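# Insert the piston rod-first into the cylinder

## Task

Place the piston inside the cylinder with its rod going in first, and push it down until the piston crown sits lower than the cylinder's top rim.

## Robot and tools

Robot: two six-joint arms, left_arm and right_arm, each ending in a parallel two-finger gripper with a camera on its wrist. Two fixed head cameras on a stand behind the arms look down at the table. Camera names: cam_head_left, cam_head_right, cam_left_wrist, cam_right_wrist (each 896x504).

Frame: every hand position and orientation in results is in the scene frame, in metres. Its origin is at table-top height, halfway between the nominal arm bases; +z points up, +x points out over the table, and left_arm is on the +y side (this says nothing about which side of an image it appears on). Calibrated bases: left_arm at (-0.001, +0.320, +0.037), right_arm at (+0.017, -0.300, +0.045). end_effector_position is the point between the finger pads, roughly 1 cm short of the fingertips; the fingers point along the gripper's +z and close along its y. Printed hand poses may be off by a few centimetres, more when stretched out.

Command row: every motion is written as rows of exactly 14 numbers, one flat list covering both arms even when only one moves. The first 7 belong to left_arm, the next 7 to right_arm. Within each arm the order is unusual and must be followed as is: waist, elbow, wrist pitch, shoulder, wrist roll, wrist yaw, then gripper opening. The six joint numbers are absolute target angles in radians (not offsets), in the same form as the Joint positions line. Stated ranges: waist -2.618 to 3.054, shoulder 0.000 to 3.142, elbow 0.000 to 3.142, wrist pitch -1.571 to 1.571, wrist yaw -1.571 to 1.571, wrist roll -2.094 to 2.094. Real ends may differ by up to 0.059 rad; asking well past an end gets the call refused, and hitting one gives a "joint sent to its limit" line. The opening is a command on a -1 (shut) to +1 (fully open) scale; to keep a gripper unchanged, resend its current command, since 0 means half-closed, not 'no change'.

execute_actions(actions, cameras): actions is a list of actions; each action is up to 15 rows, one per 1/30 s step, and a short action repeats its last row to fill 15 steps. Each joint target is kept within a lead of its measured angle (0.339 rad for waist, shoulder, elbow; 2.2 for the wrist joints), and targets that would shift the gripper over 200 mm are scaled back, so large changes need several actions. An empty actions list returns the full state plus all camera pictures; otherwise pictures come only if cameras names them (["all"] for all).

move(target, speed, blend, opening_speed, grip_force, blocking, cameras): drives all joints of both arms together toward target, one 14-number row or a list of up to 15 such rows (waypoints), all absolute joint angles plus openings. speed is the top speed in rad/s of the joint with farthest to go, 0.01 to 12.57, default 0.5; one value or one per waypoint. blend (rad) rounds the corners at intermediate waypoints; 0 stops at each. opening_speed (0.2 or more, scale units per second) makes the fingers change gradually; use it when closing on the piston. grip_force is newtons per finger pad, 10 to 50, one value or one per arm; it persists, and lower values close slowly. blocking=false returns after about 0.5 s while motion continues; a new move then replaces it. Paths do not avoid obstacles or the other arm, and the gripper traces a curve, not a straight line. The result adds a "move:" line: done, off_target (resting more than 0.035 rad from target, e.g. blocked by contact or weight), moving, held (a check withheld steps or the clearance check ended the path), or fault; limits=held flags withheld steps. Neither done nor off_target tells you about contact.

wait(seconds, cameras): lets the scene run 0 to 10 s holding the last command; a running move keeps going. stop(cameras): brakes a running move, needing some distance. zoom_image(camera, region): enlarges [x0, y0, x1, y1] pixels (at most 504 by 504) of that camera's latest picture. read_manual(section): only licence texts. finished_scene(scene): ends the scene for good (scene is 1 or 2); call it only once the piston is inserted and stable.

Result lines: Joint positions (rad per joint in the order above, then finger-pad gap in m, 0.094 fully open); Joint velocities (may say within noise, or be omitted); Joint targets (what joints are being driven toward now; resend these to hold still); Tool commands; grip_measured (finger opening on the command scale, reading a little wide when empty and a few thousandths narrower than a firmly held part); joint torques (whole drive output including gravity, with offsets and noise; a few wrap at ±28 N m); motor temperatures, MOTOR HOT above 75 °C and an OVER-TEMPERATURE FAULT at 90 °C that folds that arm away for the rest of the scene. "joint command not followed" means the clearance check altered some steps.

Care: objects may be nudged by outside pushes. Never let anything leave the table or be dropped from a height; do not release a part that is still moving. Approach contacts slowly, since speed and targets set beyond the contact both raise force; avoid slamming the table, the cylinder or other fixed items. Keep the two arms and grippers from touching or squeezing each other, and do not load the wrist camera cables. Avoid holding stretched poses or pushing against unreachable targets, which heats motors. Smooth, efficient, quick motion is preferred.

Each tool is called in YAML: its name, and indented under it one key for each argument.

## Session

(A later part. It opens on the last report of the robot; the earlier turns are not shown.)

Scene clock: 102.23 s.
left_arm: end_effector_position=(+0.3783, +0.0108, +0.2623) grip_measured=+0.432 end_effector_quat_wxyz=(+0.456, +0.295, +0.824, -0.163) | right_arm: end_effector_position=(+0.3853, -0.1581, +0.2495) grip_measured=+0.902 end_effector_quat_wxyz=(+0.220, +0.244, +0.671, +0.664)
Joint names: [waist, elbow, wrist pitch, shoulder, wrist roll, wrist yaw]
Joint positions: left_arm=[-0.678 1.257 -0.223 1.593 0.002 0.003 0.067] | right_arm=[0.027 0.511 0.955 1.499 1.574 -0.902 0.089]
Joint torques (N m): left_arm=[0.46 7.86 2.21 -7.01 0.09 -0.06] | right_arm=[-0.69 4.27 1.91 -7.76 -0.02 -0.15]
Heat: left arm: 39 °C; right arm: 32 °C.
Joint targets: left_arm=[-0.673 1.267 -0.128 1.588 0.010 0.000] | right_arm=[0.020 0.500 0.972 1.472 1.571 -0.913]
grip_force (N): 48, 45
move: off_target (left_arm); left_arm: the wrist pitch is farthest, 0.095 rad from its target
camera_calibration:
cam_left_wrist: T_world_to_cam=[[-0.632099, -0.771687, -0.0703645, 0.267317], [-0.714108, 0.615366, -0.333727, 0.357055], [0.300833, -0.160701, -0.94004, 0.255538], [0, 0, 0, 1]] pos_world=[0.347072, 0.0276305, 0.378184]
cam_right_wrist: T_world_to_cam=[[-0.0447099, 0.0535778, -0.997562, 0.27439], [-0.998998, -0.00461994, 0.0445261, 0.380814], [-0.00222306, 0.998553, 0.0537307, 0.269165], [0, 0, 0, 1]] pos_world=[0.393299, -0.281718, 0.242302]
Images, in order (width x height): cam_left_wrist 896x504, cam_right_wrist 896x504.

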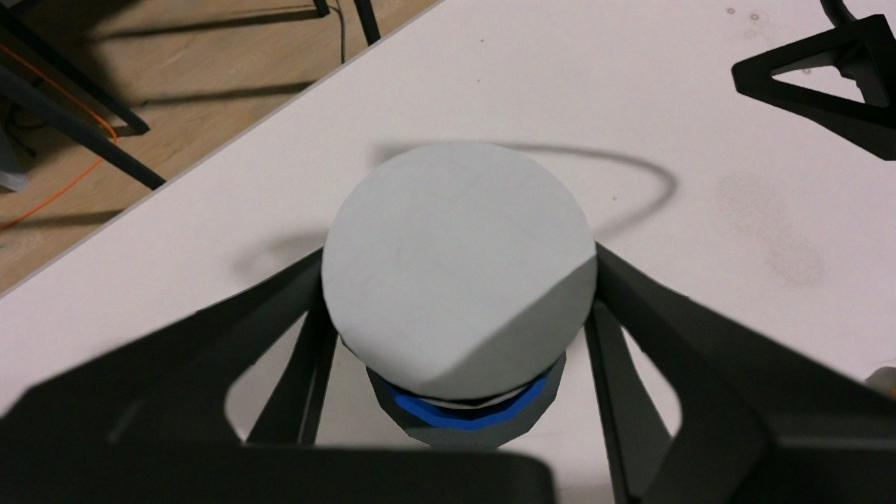

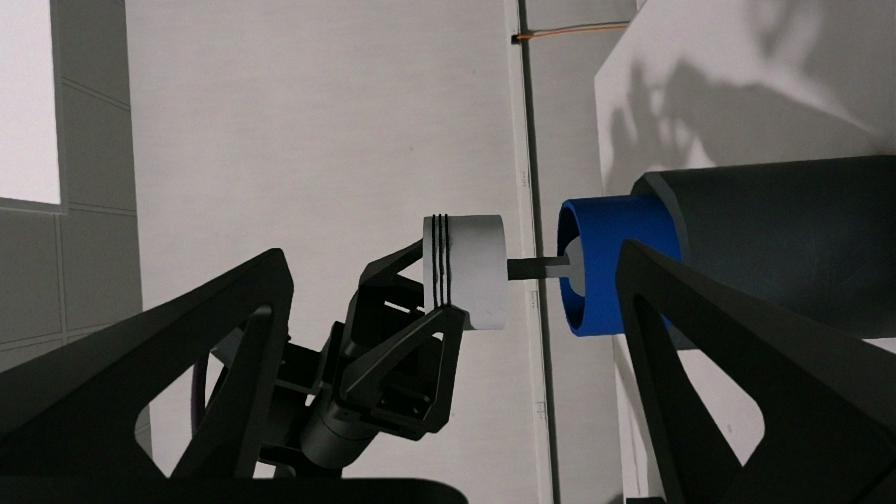

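move:
  target: [-0.671, 1.137, 0.05, 1.611, 0.01, 0, 0.2, 0.02, 0.5, 0.972, 1.472, 1.571, -0.9136, 0.9]
  speed: 0.1
  cameras: ["cam_left_wrist", "cam_right_wrist", "cam_head_left", "cam_head_right"]

zoom_image:
  camera: "cam_right_wrist"
  region: [430, 160, 680, 360]

zoom_image:
  camera: "cam_head_left"
  region: [320, 160, 420, 260]

zoom_image:
  camera: "cam_head_right"
  region: [320, 160, 420, 260]

Scene clock: 106.57 s.
left_arm: end_effector_position=(+0.3803, +0.0091, +0.2301) grip_measured=+0.432 end_effector_quat_wxyz=(+0.467, +0.293, +0.818, -0.167) | right_arm: end_effector_position=(+0.3853, -0.1581, +0.2495) grip_measured=+0.902 end_effector_quat_wxyz=(+0.220, +0.244, +0.671, +0.664)
Joint names: [waist, elbow, wrist pitch, shoulder, wrist roll, wrist yaw]
Joint positions: left_arm=[-0.678 1.127 -0.047 1.614 0.002 0.003 0.067] | right_arm=[0.027 0.511 0.955 1.499 1.574 -0.902 0.089]
Joint torques (N m): left_arm=[0.64 7.71 2.24 -7.02 0.08 -0.06] | right_arm=[-0.65 4.25 1.93 -7.76 -0.04 -0.14]
Motor temperatures (°C): left_arm=[28 30 40 30 26 27 26] | right_arm=[29 30 33 32 28 29 28]
Heat: left arm: 40 °C; right arm: 33 °C.
Joint targets: left_arm=[-0.671 1.137 0.050 1.611 0.010 0.000] | right_arm=[0.020 0.500 0.972 1.472 1.571 -0.913]
grip_force (N): 48, 45
move: off_target (left_arm); left_arm: the wrist pitch is farthest, 0.097 rad from its target
camera_calibration:
cam_left_wrist: T_world_to_cam=[[-0.63077, -0.772769, -0.0704156, 0.264531], [-0.707209, 0.609849, -0.357686, 0.351695], [0.319352, -0.175819, -0.931183, 0.215368], [0, 0, 0, 1]] pos_world=[0.346802, 0.027806, 0.344971]
cam_right_wrist: T_world_to_cam=[[-0.0447099, 0.0535778, -0.997562, 0.27439], [-0.998998, -0.00461994, 0.0445261, 0.380814], [-0.00222306, 0.998553, 0.0537307, 0.269165], [0, 0, 0, 1]] pos_world=[0.393299, -0.281718, 0.242302]

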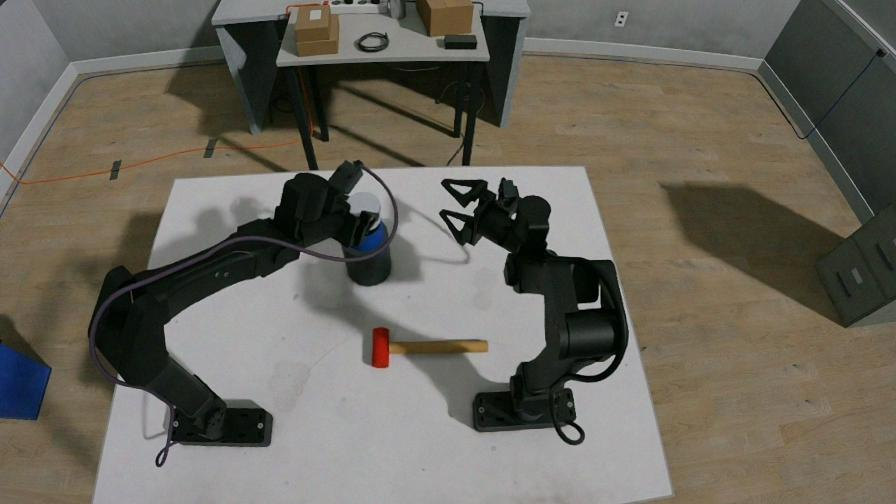

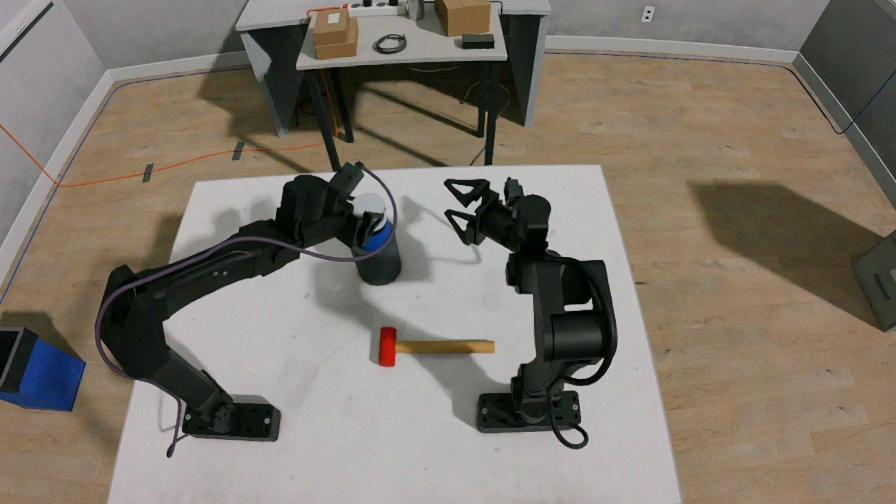

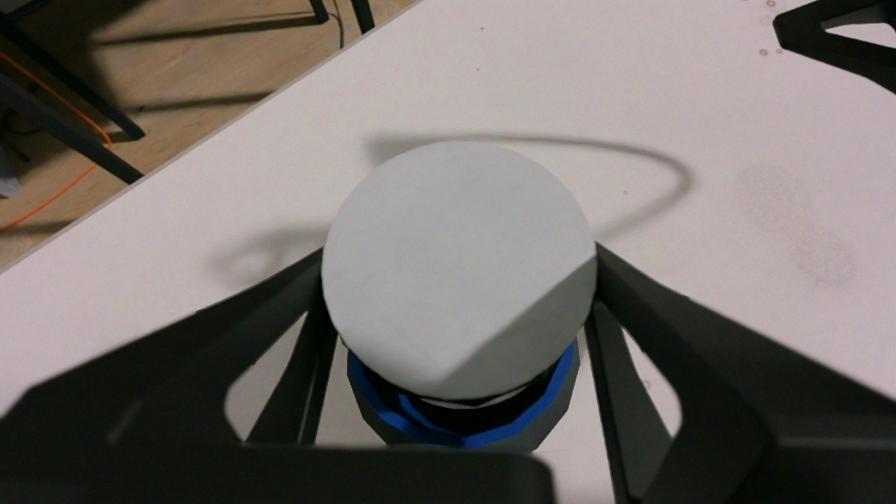

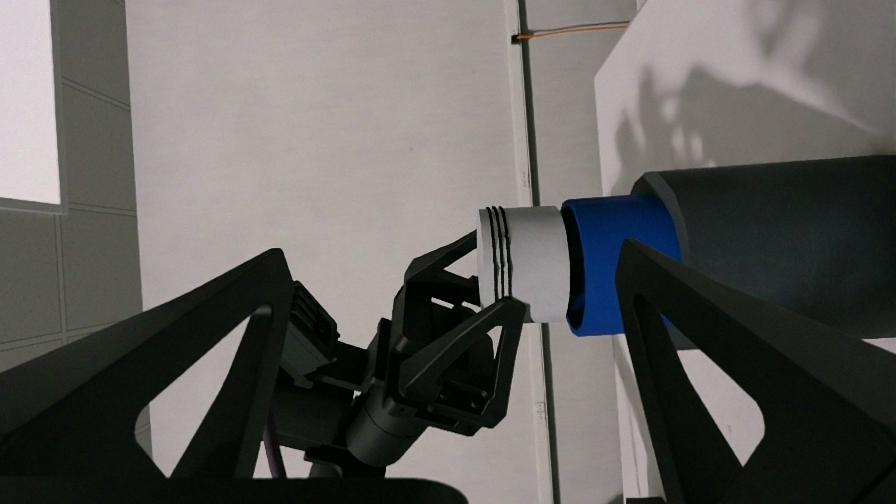

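Scaled by 2.016 from the camera's 896x504 image, which has a finer 1280x720 frame.

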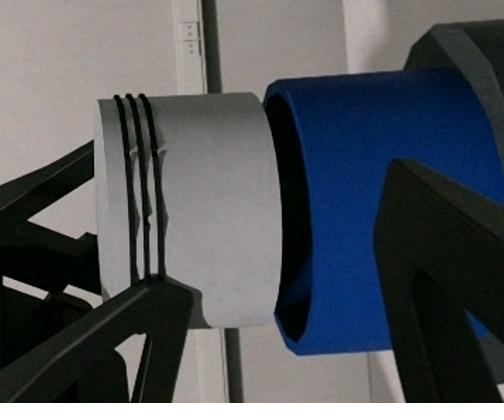

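Scaled by 5.040 from the camera's 896x504 image, which has a finer 1280x720 frame.

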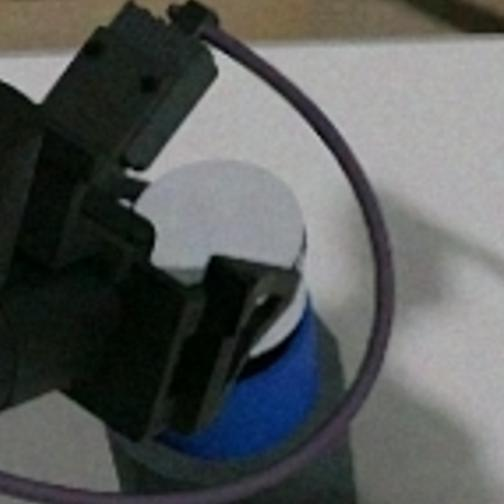

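Scaled by 5.040 from the camera's 896x504 image, which has a finer 1280x720 frame.

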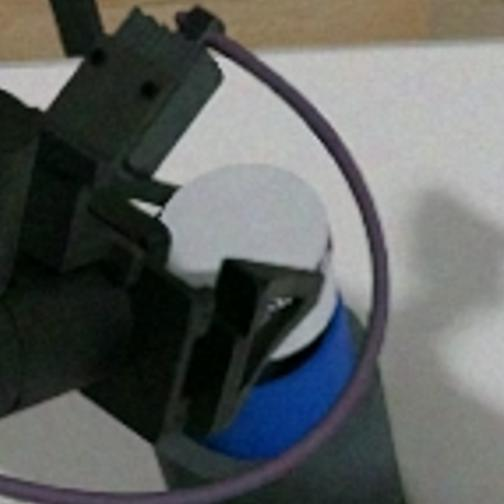

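move:
  target: [-0.669, 1.124, 0.052, 1.611, 0.01, 0, 0.2, 0.02, 0.5, 0.972, 1.472, 1.571, -0.9136, 0.9]
  speed: 0.04
  cameras: ["cam_left_wrist", "cam_right_wrist"]

zoom_image:
  camera: "cam_right_wrist"
  region: [430, 160, 680, 360]

zoom_image:
  camera: "cam_left_wrist"
  region: [310, 250, 610, 460]

Scene clock: 109.93 s.
left_arm: end_effector_position=(+0.3793, +0.0110, +0.2250) grip_measured=+0.432 end_effector_quat_wxyz=(+0.463, +0.293, +0.820, -0.165) | right_arm: end_effector_position=(+0.3853, -0.1581, +0.2495) grip_measured=+0.902 end_effector_quat_wxyz=(+0.220, +0.244, +0.671, +0.664)
Joint names: [waist, elbow, wrist pitch, shoulder, wrist roll, wrist yaw]
Joint positions: left_arm=[-0.676 1.115 -0.043 1.614 0.002 0.003 0.067] | right_arm=[0.027 0.511 0.955 1.499 1.574 -0.902 0.089]
Joint torques (N m): left_arm=[0.65 7.64 2.23 -6.99 0.09 -0.06] | right_arm=[-0.7 4.21 1.92 -7.76 -0.02 -0.15]
Heat: left arm: 41 °C; right arm: 33 °C.
Joint targets: left_arm=[-0.669 1.124 0.052 1.611 0.010 0.000] | right_arm=[0.020 0.500 0.972 1.472 1.571 -0.913]
grip_force (N): 48, 45
move: off_target (left_arm); left_arm: the wrist pitch is farthest, 0.095 rad from its target
camera_calibration:
cam_left_wrist: T_world_to_cam=[[-0.630064, -0.773341, -0.070458, 0.26471], [-0.710642, 0.610793, -0.34917, 0.347456], [0.313062, -0.169929, -0.934407, 0.214364], [0, 0, 0, 1]] pos_world=[0.346592, 0.0289135, 0.340275]
cam_right_wrist: T_world_to_cam=[[-0.0447099, 0.0535778, -0.997562, 0.27439], [-0.998998, -0.00461994, 0.0445261, 0.380814], [-0.00222306, 0.998553, 0.0537307, 0.269165], [0, 0, 0, 1]] pos_world=[0.393299, -0.281718, 0.242302]
Images, in order (width x height): cam_left_wrist 896x504, cam_right_wrist 896x504.

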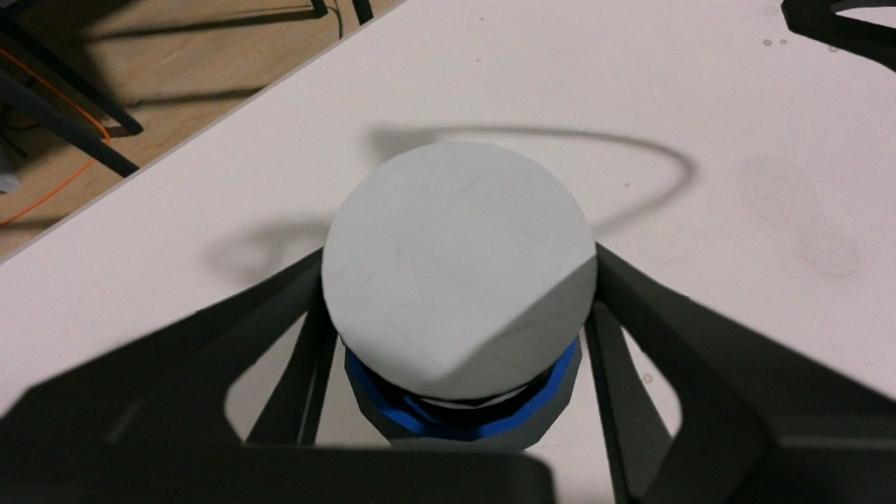

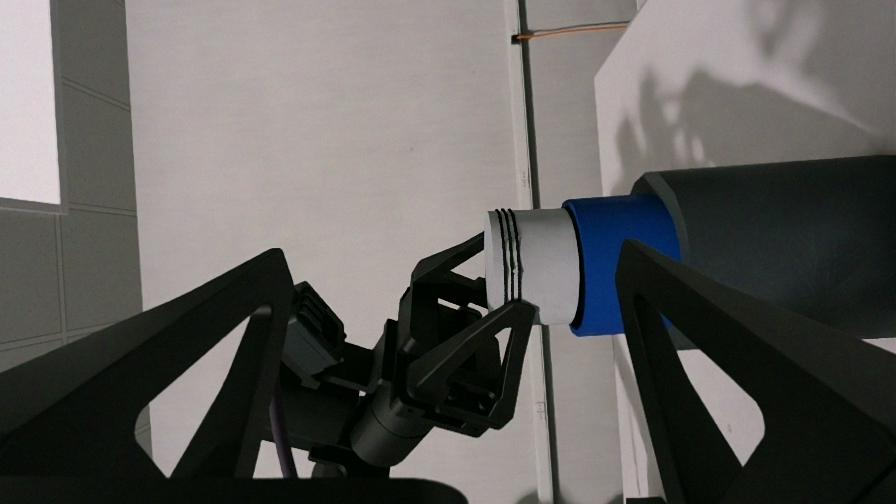

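Scaled by 2.016 from the camera's 896x504 image, which has a finer 1280x720 frame.

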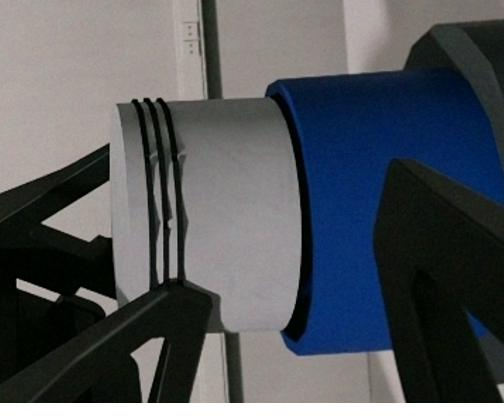

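Scaled by 1.680 from the camera's 896x504 image, which has a finer 1280x720 frame.

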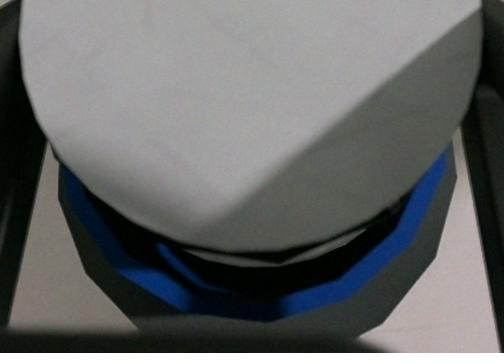

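move:
  target:
    - [-0.6665, 1.069, 0.122, 1.619, 0.01, 0, 0.2, 0.02, 0.5, 0.972, 1.472, 1.571, -0.9136, 0.9]
  speed: 0.05
  cameras: ["cam_left_wrist", "cam_right_wrist"]

zoom_image:
  camera: "cam_right_wrist"
  region: [430, 160, 680, 360]

zoom_image:
  camera: "cam_left_wrist"
  region: [310, 250, 610, 460]

Scene clock: 113.60 s.
left_arm: end_effector_position=(+0.3810, +0.0115, +0.2208) grip_measured=+0.432 end_effector_quat_wxyz=(+0.478, +0.289, +0.812, -0.170) | right_arm: end_effector_position=(+0.3853, -0.1581, +0.2495) grip_measured=+0.902 end_effector_quat_wxyz=(+0.220, +0.244, +0.671, +0.664)
Joint names: [waist, elbow, wrist pitch, shoulder, wrist roll, wrist yaw]
Joint positions: left_arm=[-0.673 1.065 0.042 1.614 0.002 0.003 0.067] | right_arm=[0.027 0.511 0.955 1.499 1.574 -0.902 0.089]
Joint torques (N m): left_arm=[0.59 7.17 2.11 -6.39 0.09 -0.06] | right_arm=[-0.49 4.22 1.9 -7.79 -0.02 -0.15]
Heat: left arm: 42 °C; right arm: 33 °C.
Joint targets: left_arm=[-0.667 1.069 0.122 1.619 0.010 0.000] | right_arm=[0.020 0.500 0.972 1.472 1.571 -0.913]
grip_force (N): 48, 45
move: off_target (left_arm); left_arm: the wrist pitch is farthest, 0.080 rad from its target
camera_calibration:
cam_left_wrist: T_world_to_cam=[[-0.625712, -0.77687, -0.0704006, 0.264294], [-0.702346, 0.600349, -0.382481, 0.351138], [0.339403, -0.189878, -0.921277, 0.197278], [0, 0, 0, 1]] pos_world=[0.345035, 0.0319761, 0.334658]
cam_right_wrist: T_world_to_cam=[[-0.0447099, 0.0535778, -0.997562, 0.27439], [-0.998998, -0.00461994, 0.0445261, 0.380814], [-0.00222306, 0.998553, 0.0537307, 0.269165], [0, 0, 0, 1]] pos_world=[0.393299, -0.281718, 0.242302]
Images, in order (width x height): cam_left_wrist 896x504, cam_right_wrist 896x504.

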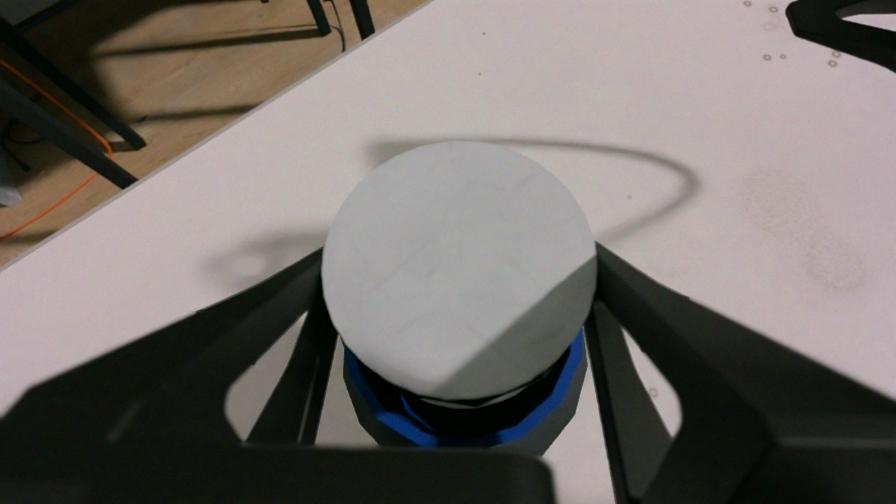

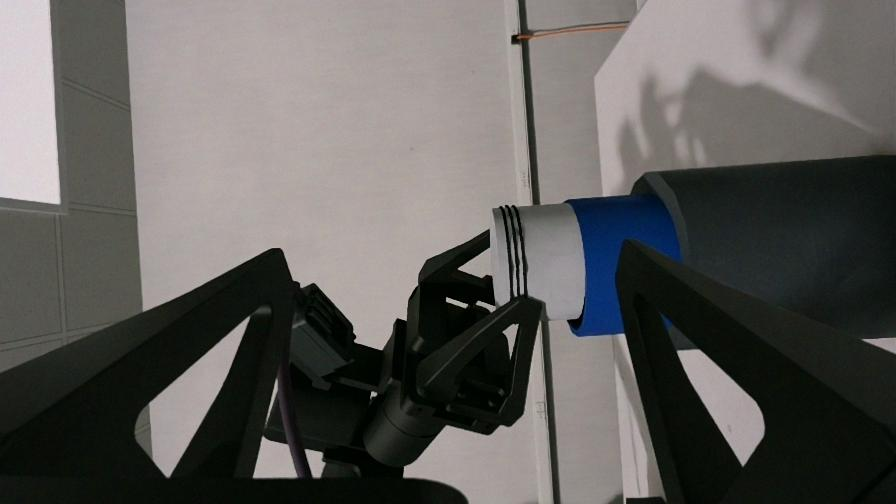

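Scaled by 2.016 from the camera's 896x504 image, which has a finer 1280x720 frame.

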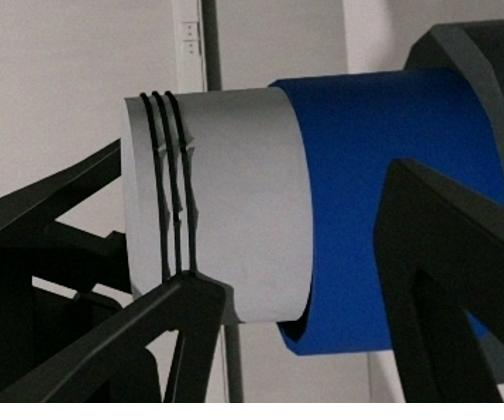

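Scaled by 1.680 from the camera's 896x504 image, which has a finer 1280x720 frame.

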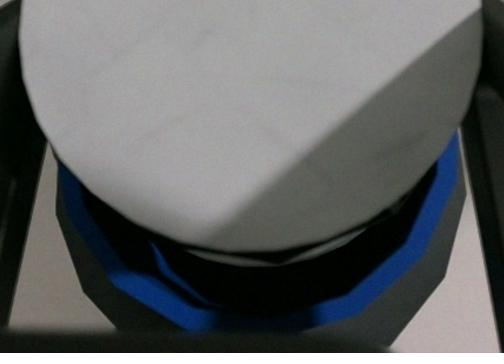

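move:
  target:
    - [-0.6665, 1.069, 0.118, 1.568, 0.01, 0, 0.2, 0.02, 0.5, 0.972, 1.472, 1.571, -0.9136, 0.9]
    - [-0.6665, 1.051, 0.114, 1.568, 0.01, 0, 0.2, 0.02, 0.5, 0.972, 1.472, 1.571, -0.9136, 0.9]
  speed: 0.06
  blend: [0.004, 0]
  cameras: ["cam_left_wrist", "cam_right_wrist"]

zoom_image:
  camera: "cam_right_wrist"
  region: [430, 160, 680, 360]

Scene clock: 119.00 s.
left_arm: end_effector_position=(+0.3809, +0.0116, +0.2196) grip_measured=+0.432 end_effector_quat_wxyz=(+0.481, +0.288, +0.810, -0.171) | right_arm: end_effector_position=(+0.3853, -0.1581, +0.2495) grip_measured=+0.902 end_effector_quat_wxyz=(+0.220, +0.244, +0.671, +0.664)
Joint names: [waist, elbow, wrist pitch, shoulder, wrist roll, wrist yaw]
Joint positions: left_arm=[-0.673 1.054 0.06 1.614 0.002 0.003 0.067] | right_arm=[0.027 0.511 0.955 1.499 1.574 -0.902 0.089]
Joint torques (N m): left_arm=[0.61 6.68 1.86 -10.19 0.09 -0.06] | right_arm=[-0.65 4.25 1.91 -7.76 -0.01 -0.14]
Heat: left arm: 43 °C; right arm: 33 °C.
Joint targets: left_arm=[-0.667 1.051 0.114 1.568 0.010 0.000] | right_arm=[0.020 0.500 0.972 1.472 1.571 -0.913]
grip_force (N): 48, 45
move: off_target (left_arm); left_arm: the wrist pitch is farthest, 0.054 rad from its target
camera_calibration:
cam_left_wrist: T_world_to_cam=[[-0.625336, -0.777167, -0.0704676, 0.264041], [-0.700377, 0.598776, -0.388509, 0.351162], [0.344131, -0.193595, -0.918746, 0.193871], [0, 0, 0, 1]] pos_world=[0.344343, 0.0324698, 0.333155]
cam_right_wrist: T_world_to_cam=[[-0.0447099, 0.0535778, -0.997562, 0.27439], [-0.998998, -0.00461994, 0.0445261, 0.380814], [-0.00222306, 0.998553, 0.0537307, 0.269165], [0, 0, 0, 1]] pos_world=[0.393299, -0.281718, 0.242302]
Images, in order (width x height): cam_left_wrist 896x504, cam_right_wrist 896x504.

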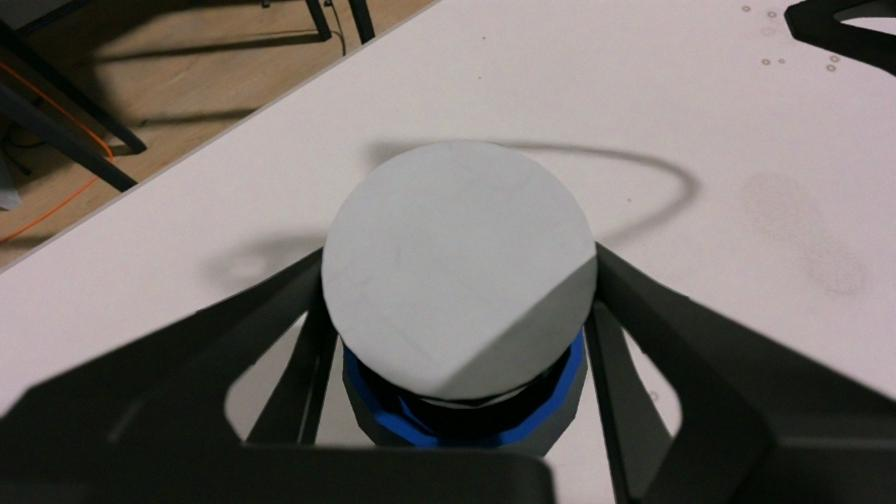

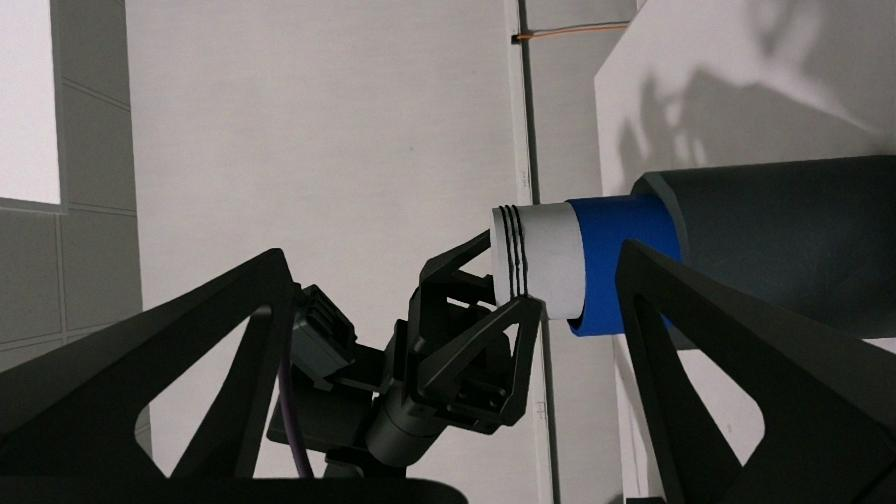

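Scaled by 2.016 from the camera's 896x504 image, which has a finer 1280x720 frame.

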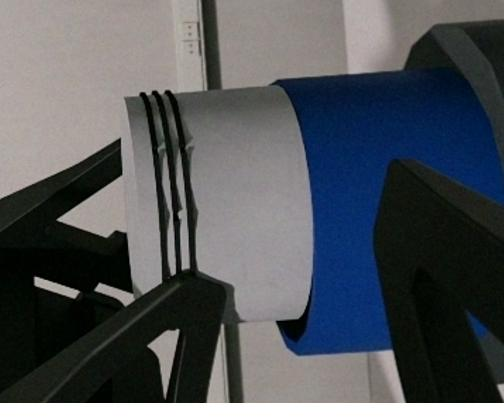

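move:
  target: [-0.6665, 1.051, 0.095, 1.548, 0.01, 0, 0.2, 0.02, 0.5, 0.972, 1.472, 1.571, -0.9136, 0.9]
  speed: 0.05
  cameras: ["cam_left_wrist", "cam_right_wrist"]

zoom_image:
  camera: "cam_right_wrist"
  region: [430, 160, 680, 360]

Scene clock: 120.43 s.
left_arm: end_effector_position=(+0.3794, +0.0128, +0.2203) grip_measured=+0.432 end_effector_quat_wxyz=(+0.481, +0.288, +0.810, -0.171) | right_arm: end_effector_position=(+0.3853, -0.1581, +0.2495) grip_measured=+0.902 end_effector_quat_wxyz=(+0.220, +0.244, +0.671, +0.664)
Joint names: [waist, elbow, wrist pitch, shoulder, wrist roll, wrist yaw]
Joint positions: left_arm=[-0.673 1.048 0.057 1.606 0.002 0.003 0.067] | right_arm=[0.027 0.511 0.955 1.499 1.574 -0.902 0.089]
Joint torques (N m): left_arm=[0.61 7.13 1.71 -11.02 0.08 -0.06] | right_arm=[-0.61 4.23 1.91 -7.79 -0.01 -0.16]
Heat: left arm: 43 °C; right arm: 33 °C.
Joint targets: left_arm=[-0.667 1.051 0.095 1.548 0.010 0.000] | right_arm=[0.020 0.500 0.972 1.472 1.571 -0.913]
grip_force (N): 48, 45
move: off_target (left_arm); left_arm: the shoulder is farthest, 0.058 rad from its target
camera_calibration:
cam_left_wrist: T_world_to_cam=[[-0.625336, -0.777167, -0.0704676, 0.26417], [-0.700377, 0.598776, -0.388509, 0.349644], [0.344131, -0.193595, -0.918746, 0.195374], [0, 0, 0, 1]] pos_world=[0.342843, 0.0337698, 0.333955]
cam_right_wrist: T_world_to_cam=[[-0.0447099, 0.0535778, -0.997562, 0.27439], [-0.998998, -0.00461994, 0.0445261, 0.380814], [-0.00222306, 0.998553, 0.0537307, 0.269165], [0, 0, 0, 1]] pos_world=[0.393299, -0.281718, 0.242302]
Images, in order (width x height): cam_left_wrist 896x504, cam_right_wrist 896x504.

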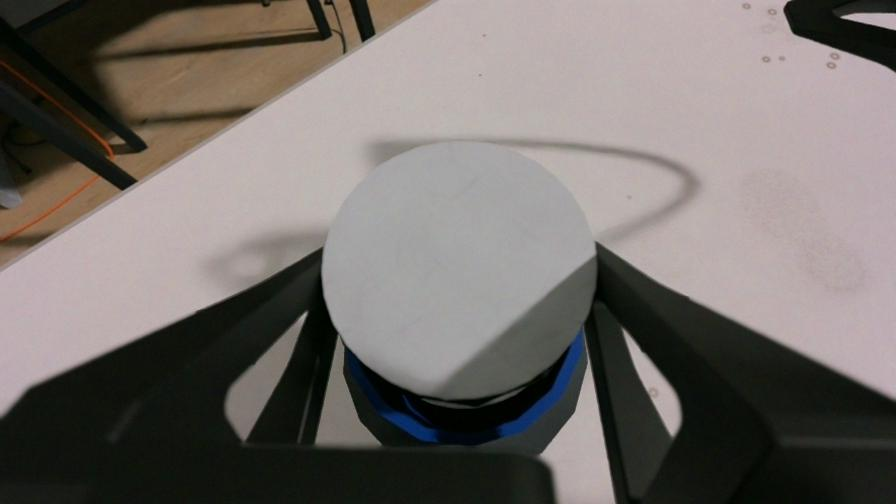

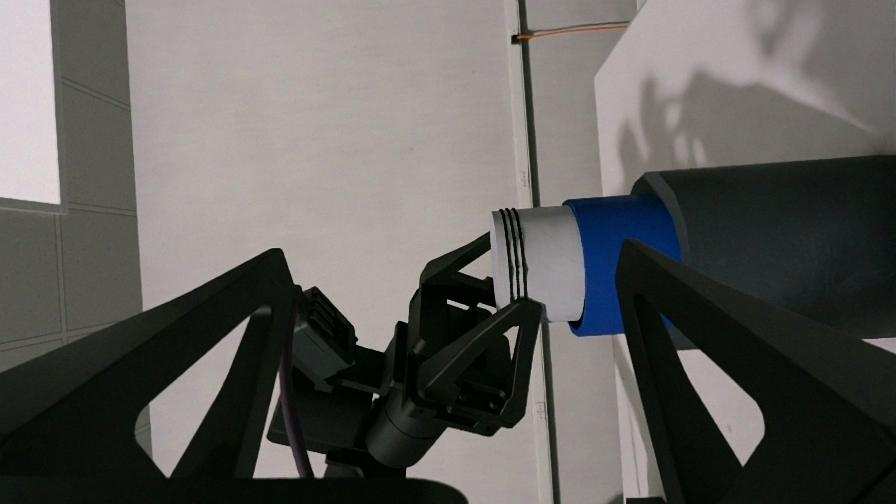

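Scaled by 2.016 from the camera's 896x504 image, which has a finer 1280x720 frame.

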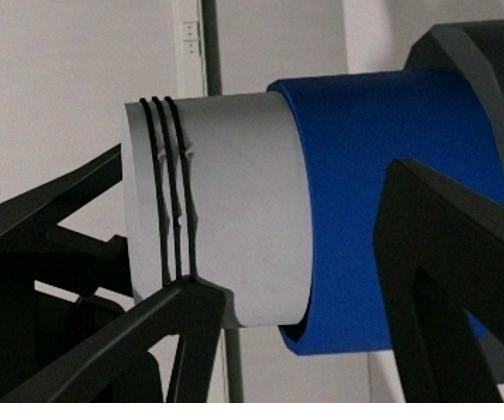

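move:
  target: [-0.6665, 1.030, 0.093, 1.537, 0.01, 0, 0.2, 0.02, 0.5, 0.972, 1.472, 1.571, -0.9136, 0.9]
  speed: 0.04
  cameras: ["cam_left_wrist", "cam_right_wrist"]

zoom_image:
  camera: "cam_right_wrist"
  region: [430, 160, 680, 360]

zoom_image:
  camera: "cam_left_wrist"
  region: [310, 250, 610, 460]

Scene clock: 122.33 s.
left_arm: end_effector_position=(+0.3724, +0.0184, +0.2067) grip_measured=+0.432 end_effector_quat_wxyz=(+0.464, +0.292, +0.820, -0.165) | right_arm: end_effector_position=(+0.3853, -0.1581, +0.2495) grip_measured=+0.902 end_effector_quat_wxyz=(+0.220, +0.244, +0.671, +0.664)
Joint names: [waist, elbow, wrist pitch, shoulder, wrist roll, wrist yaw]
Joint positions: left_arm=[-0.673 1.021 0.035 1.598 0.002 0.003 0.067] | right_arm=[0.027 0.511 0.955 1.499 1.574 -0.902 0.089]
Joint torques (N m): left_arm=[0.62 7.51 1.87 -11.11 0.09 -0.06] | right_arm=[-0.58 4.34 1.9 -7.8 -0.01 -0.17]
Heat: left arm: 42 °C; right arm: 33 °C.
Joint targets: left_arm=[-0.667 1.030 0.093 1.537 0.010 0.000] | right_arm=[0.020 0.500 0.972 1.472 1.571 -0.913]
grip_force (N): 48, 45
move: off_target (left_arm); left_arm: the shoulder is farthest, 0.061 rad from its target
camera_calibration:
cam_left_wrist: T_world_to_cam=[[-0.627667, -0.775293, -0.0703913, 0.26396], [-0.712322, 0.60845, -0.349837, 0.332411], [0.314056, -0.16944, -0.934162, 0.200185], [0, 0, 0, 1]] pos_world=[0.339593, 0.0363099, 0.321875]
cam_right_wrist: T_world_to_cam=[[-0.0447099, 0.0535778, -0.997562, 0.27439], [-0.998998, -0.00461994, 0.0445261, 0.380814], [-0.00222306, 0.998553, 0.0537307, 0.269165], [0, 0, 0, 1]] pos_world=[0.393299, -0.281718, 0.242302]
Images, in order (width x height): cam_left_wrist 896x504, cam_right_wrist 896x504.

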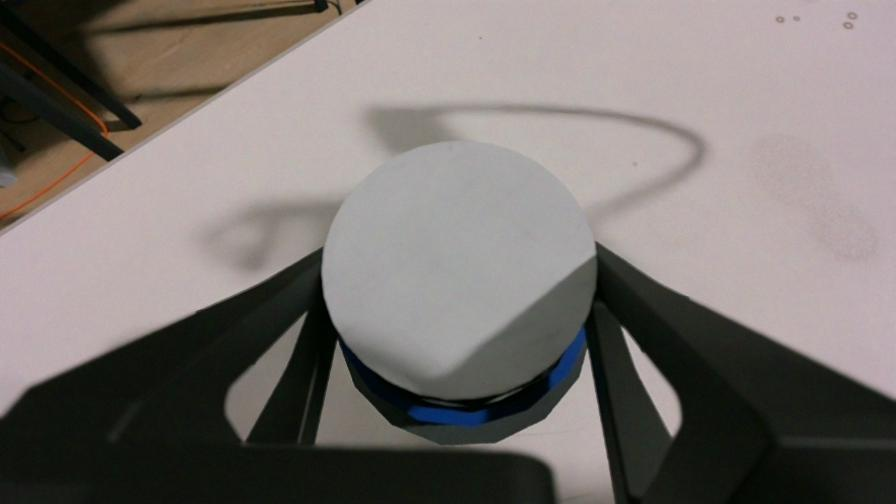

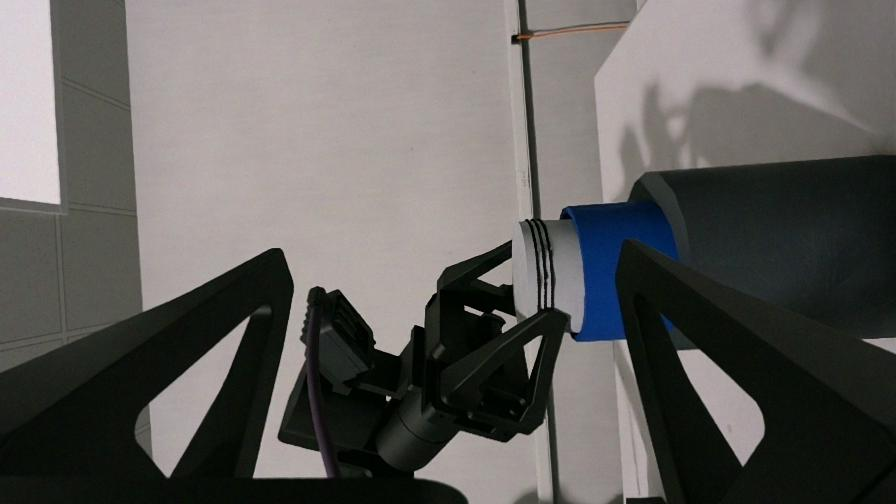

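Scaled by 2.016 from the camera's 896x504 image, which has a finer 1280x720 frame.

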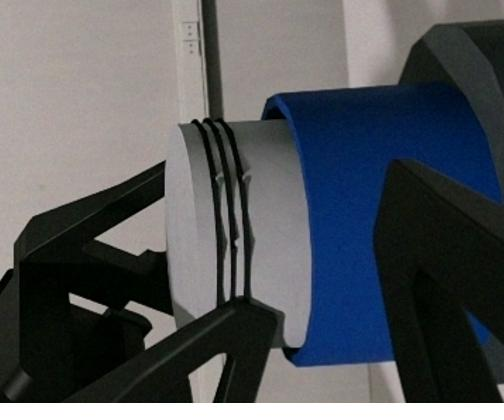

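Scaled by 1.680 from the camera's 896x504 image, which has a finer 1280x720 frame.

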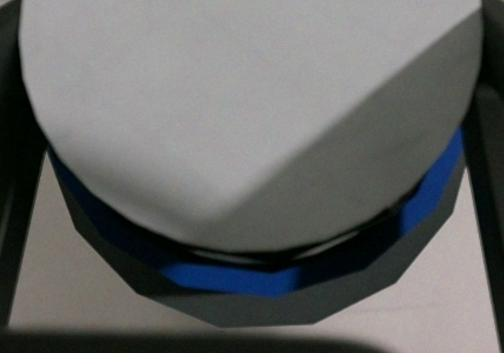

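move:
  target: [-0.662, 1.088, 0.133, 1.615, 0.01, 0, 0.2, 0.02, 0.5, 0.972, 1.472, 1.571, -0.9136, 0.9]
  speed: 0.05
  cameras: ["cam_left_wrist", "cam_right_wrist"]

zoom_image:
  camera: "cam_right_wrist"
  region: [430, 160, 700, 360]

zoom_image:
  camera: "cam_left_wrist"
  region: [310, 250, 610, 460]

Scene clock: 126.70 s.
left_arm: end_effector_position=(+0.3764, +0.0180, +0.2026) grip_measured=+0.432 end_effector_quat_wxyz=(+0.461, +0.290, +0.823, -0.162) | right_arm: end_effector_position=(+0.3853, -0.1581, +0.2495) grip_measured=+0.902 end_effector_quat_wxyz=(+0.220, +0.244, +0.671, +0.664)
Joint names: [waist, elbow, wrist pitch, shoulder, wrist roll, wrist yaw]
Joint positions: left_arm=[-0.669 1.031 0.036 1.618 0.002 0.003 0.067] | right_arm=[0.027 0.511 0.955 1.499 1.574 -0.902 0.089]
Joint torques (N m): left_arm=[0.59 11.36 2.24 -6.82 0.09 -0.06] | right_arm=[-0.65 4.31 1.92 -7.83 -0.04 -0.14]
Heat: left arm: 42 °C; right arm: 34 °C.
Joint targets: left_arm=[-0.662 1.088 0.133 1.615 0.010 0.000] | right_arm=[0.020 0.500 0.972 1.472 1.571 -0.913]
grip_force (N): 48, 45
move: off_target (left_arm); left_arm: the wrist pitch is farthest, 0.097 rad from its target
camera_calibration:
cam_left_wrist: T_world_to_cam=[[-0.624519, -0.77783, -0.0704014, 0.264741], [-0.717298, 0.606898, -0.342283, 0.33442], [0.308965, -0.163264, -0.936956, 0.197528], [0, 0, 0, 1]] pos_world=[0.344185, 0.0352134, 0.318179]
cam_right_wrist: T_world_to_cam=[[-0.0447099, 0.0535778, -0.997562, 0.27439], [-0.998998, -0.00461994, 0.0445261, 0.380814], [-0.00222306, 0.998553, 0.0537307, 0.269165], [0, 0, 0, 1]] pos_world=[0.393299, -0.281718, 0.242302]
Images, in order (width x height): cam_left_wrist 896x504, cam_right_wrist 896x504.

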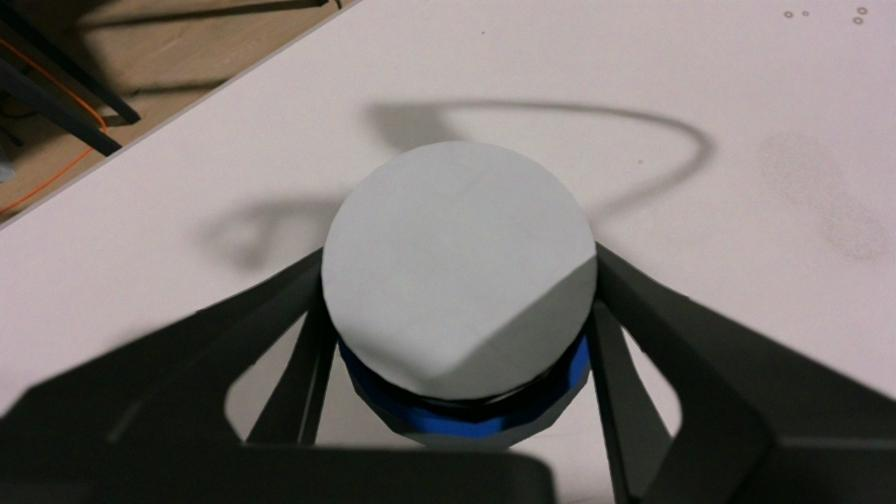

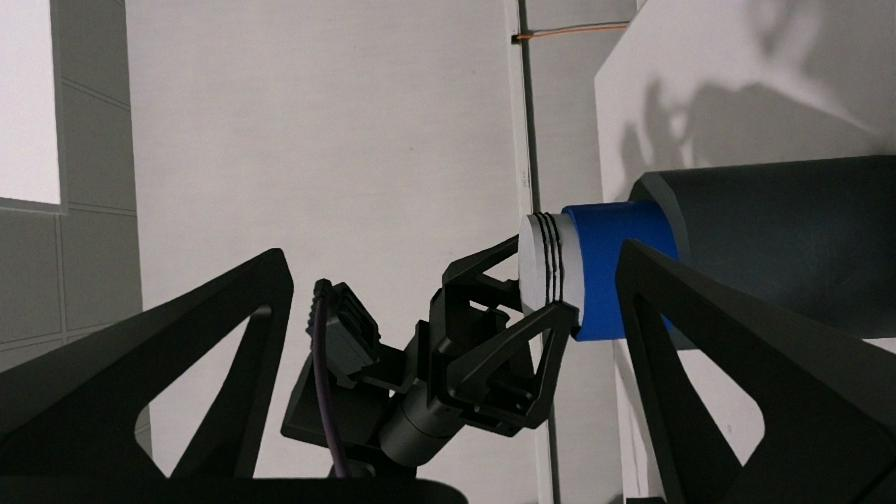

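Scaled by 1.867 from the camera's 896x504 image, which has a finer 1280x720 frame.

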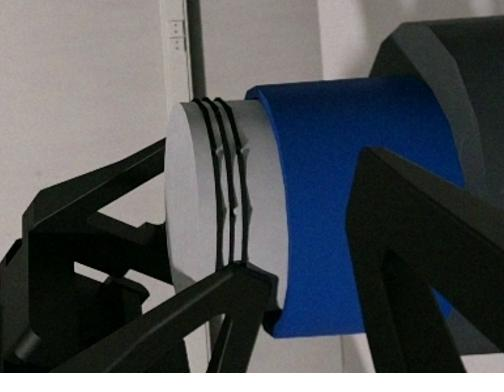

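Scaled by 1.680 from the camera's 896x504 image, which has a finer 1280x720 frame.

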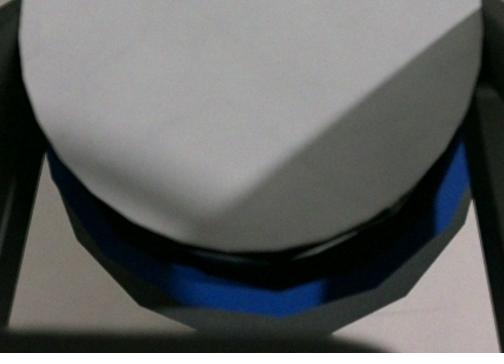

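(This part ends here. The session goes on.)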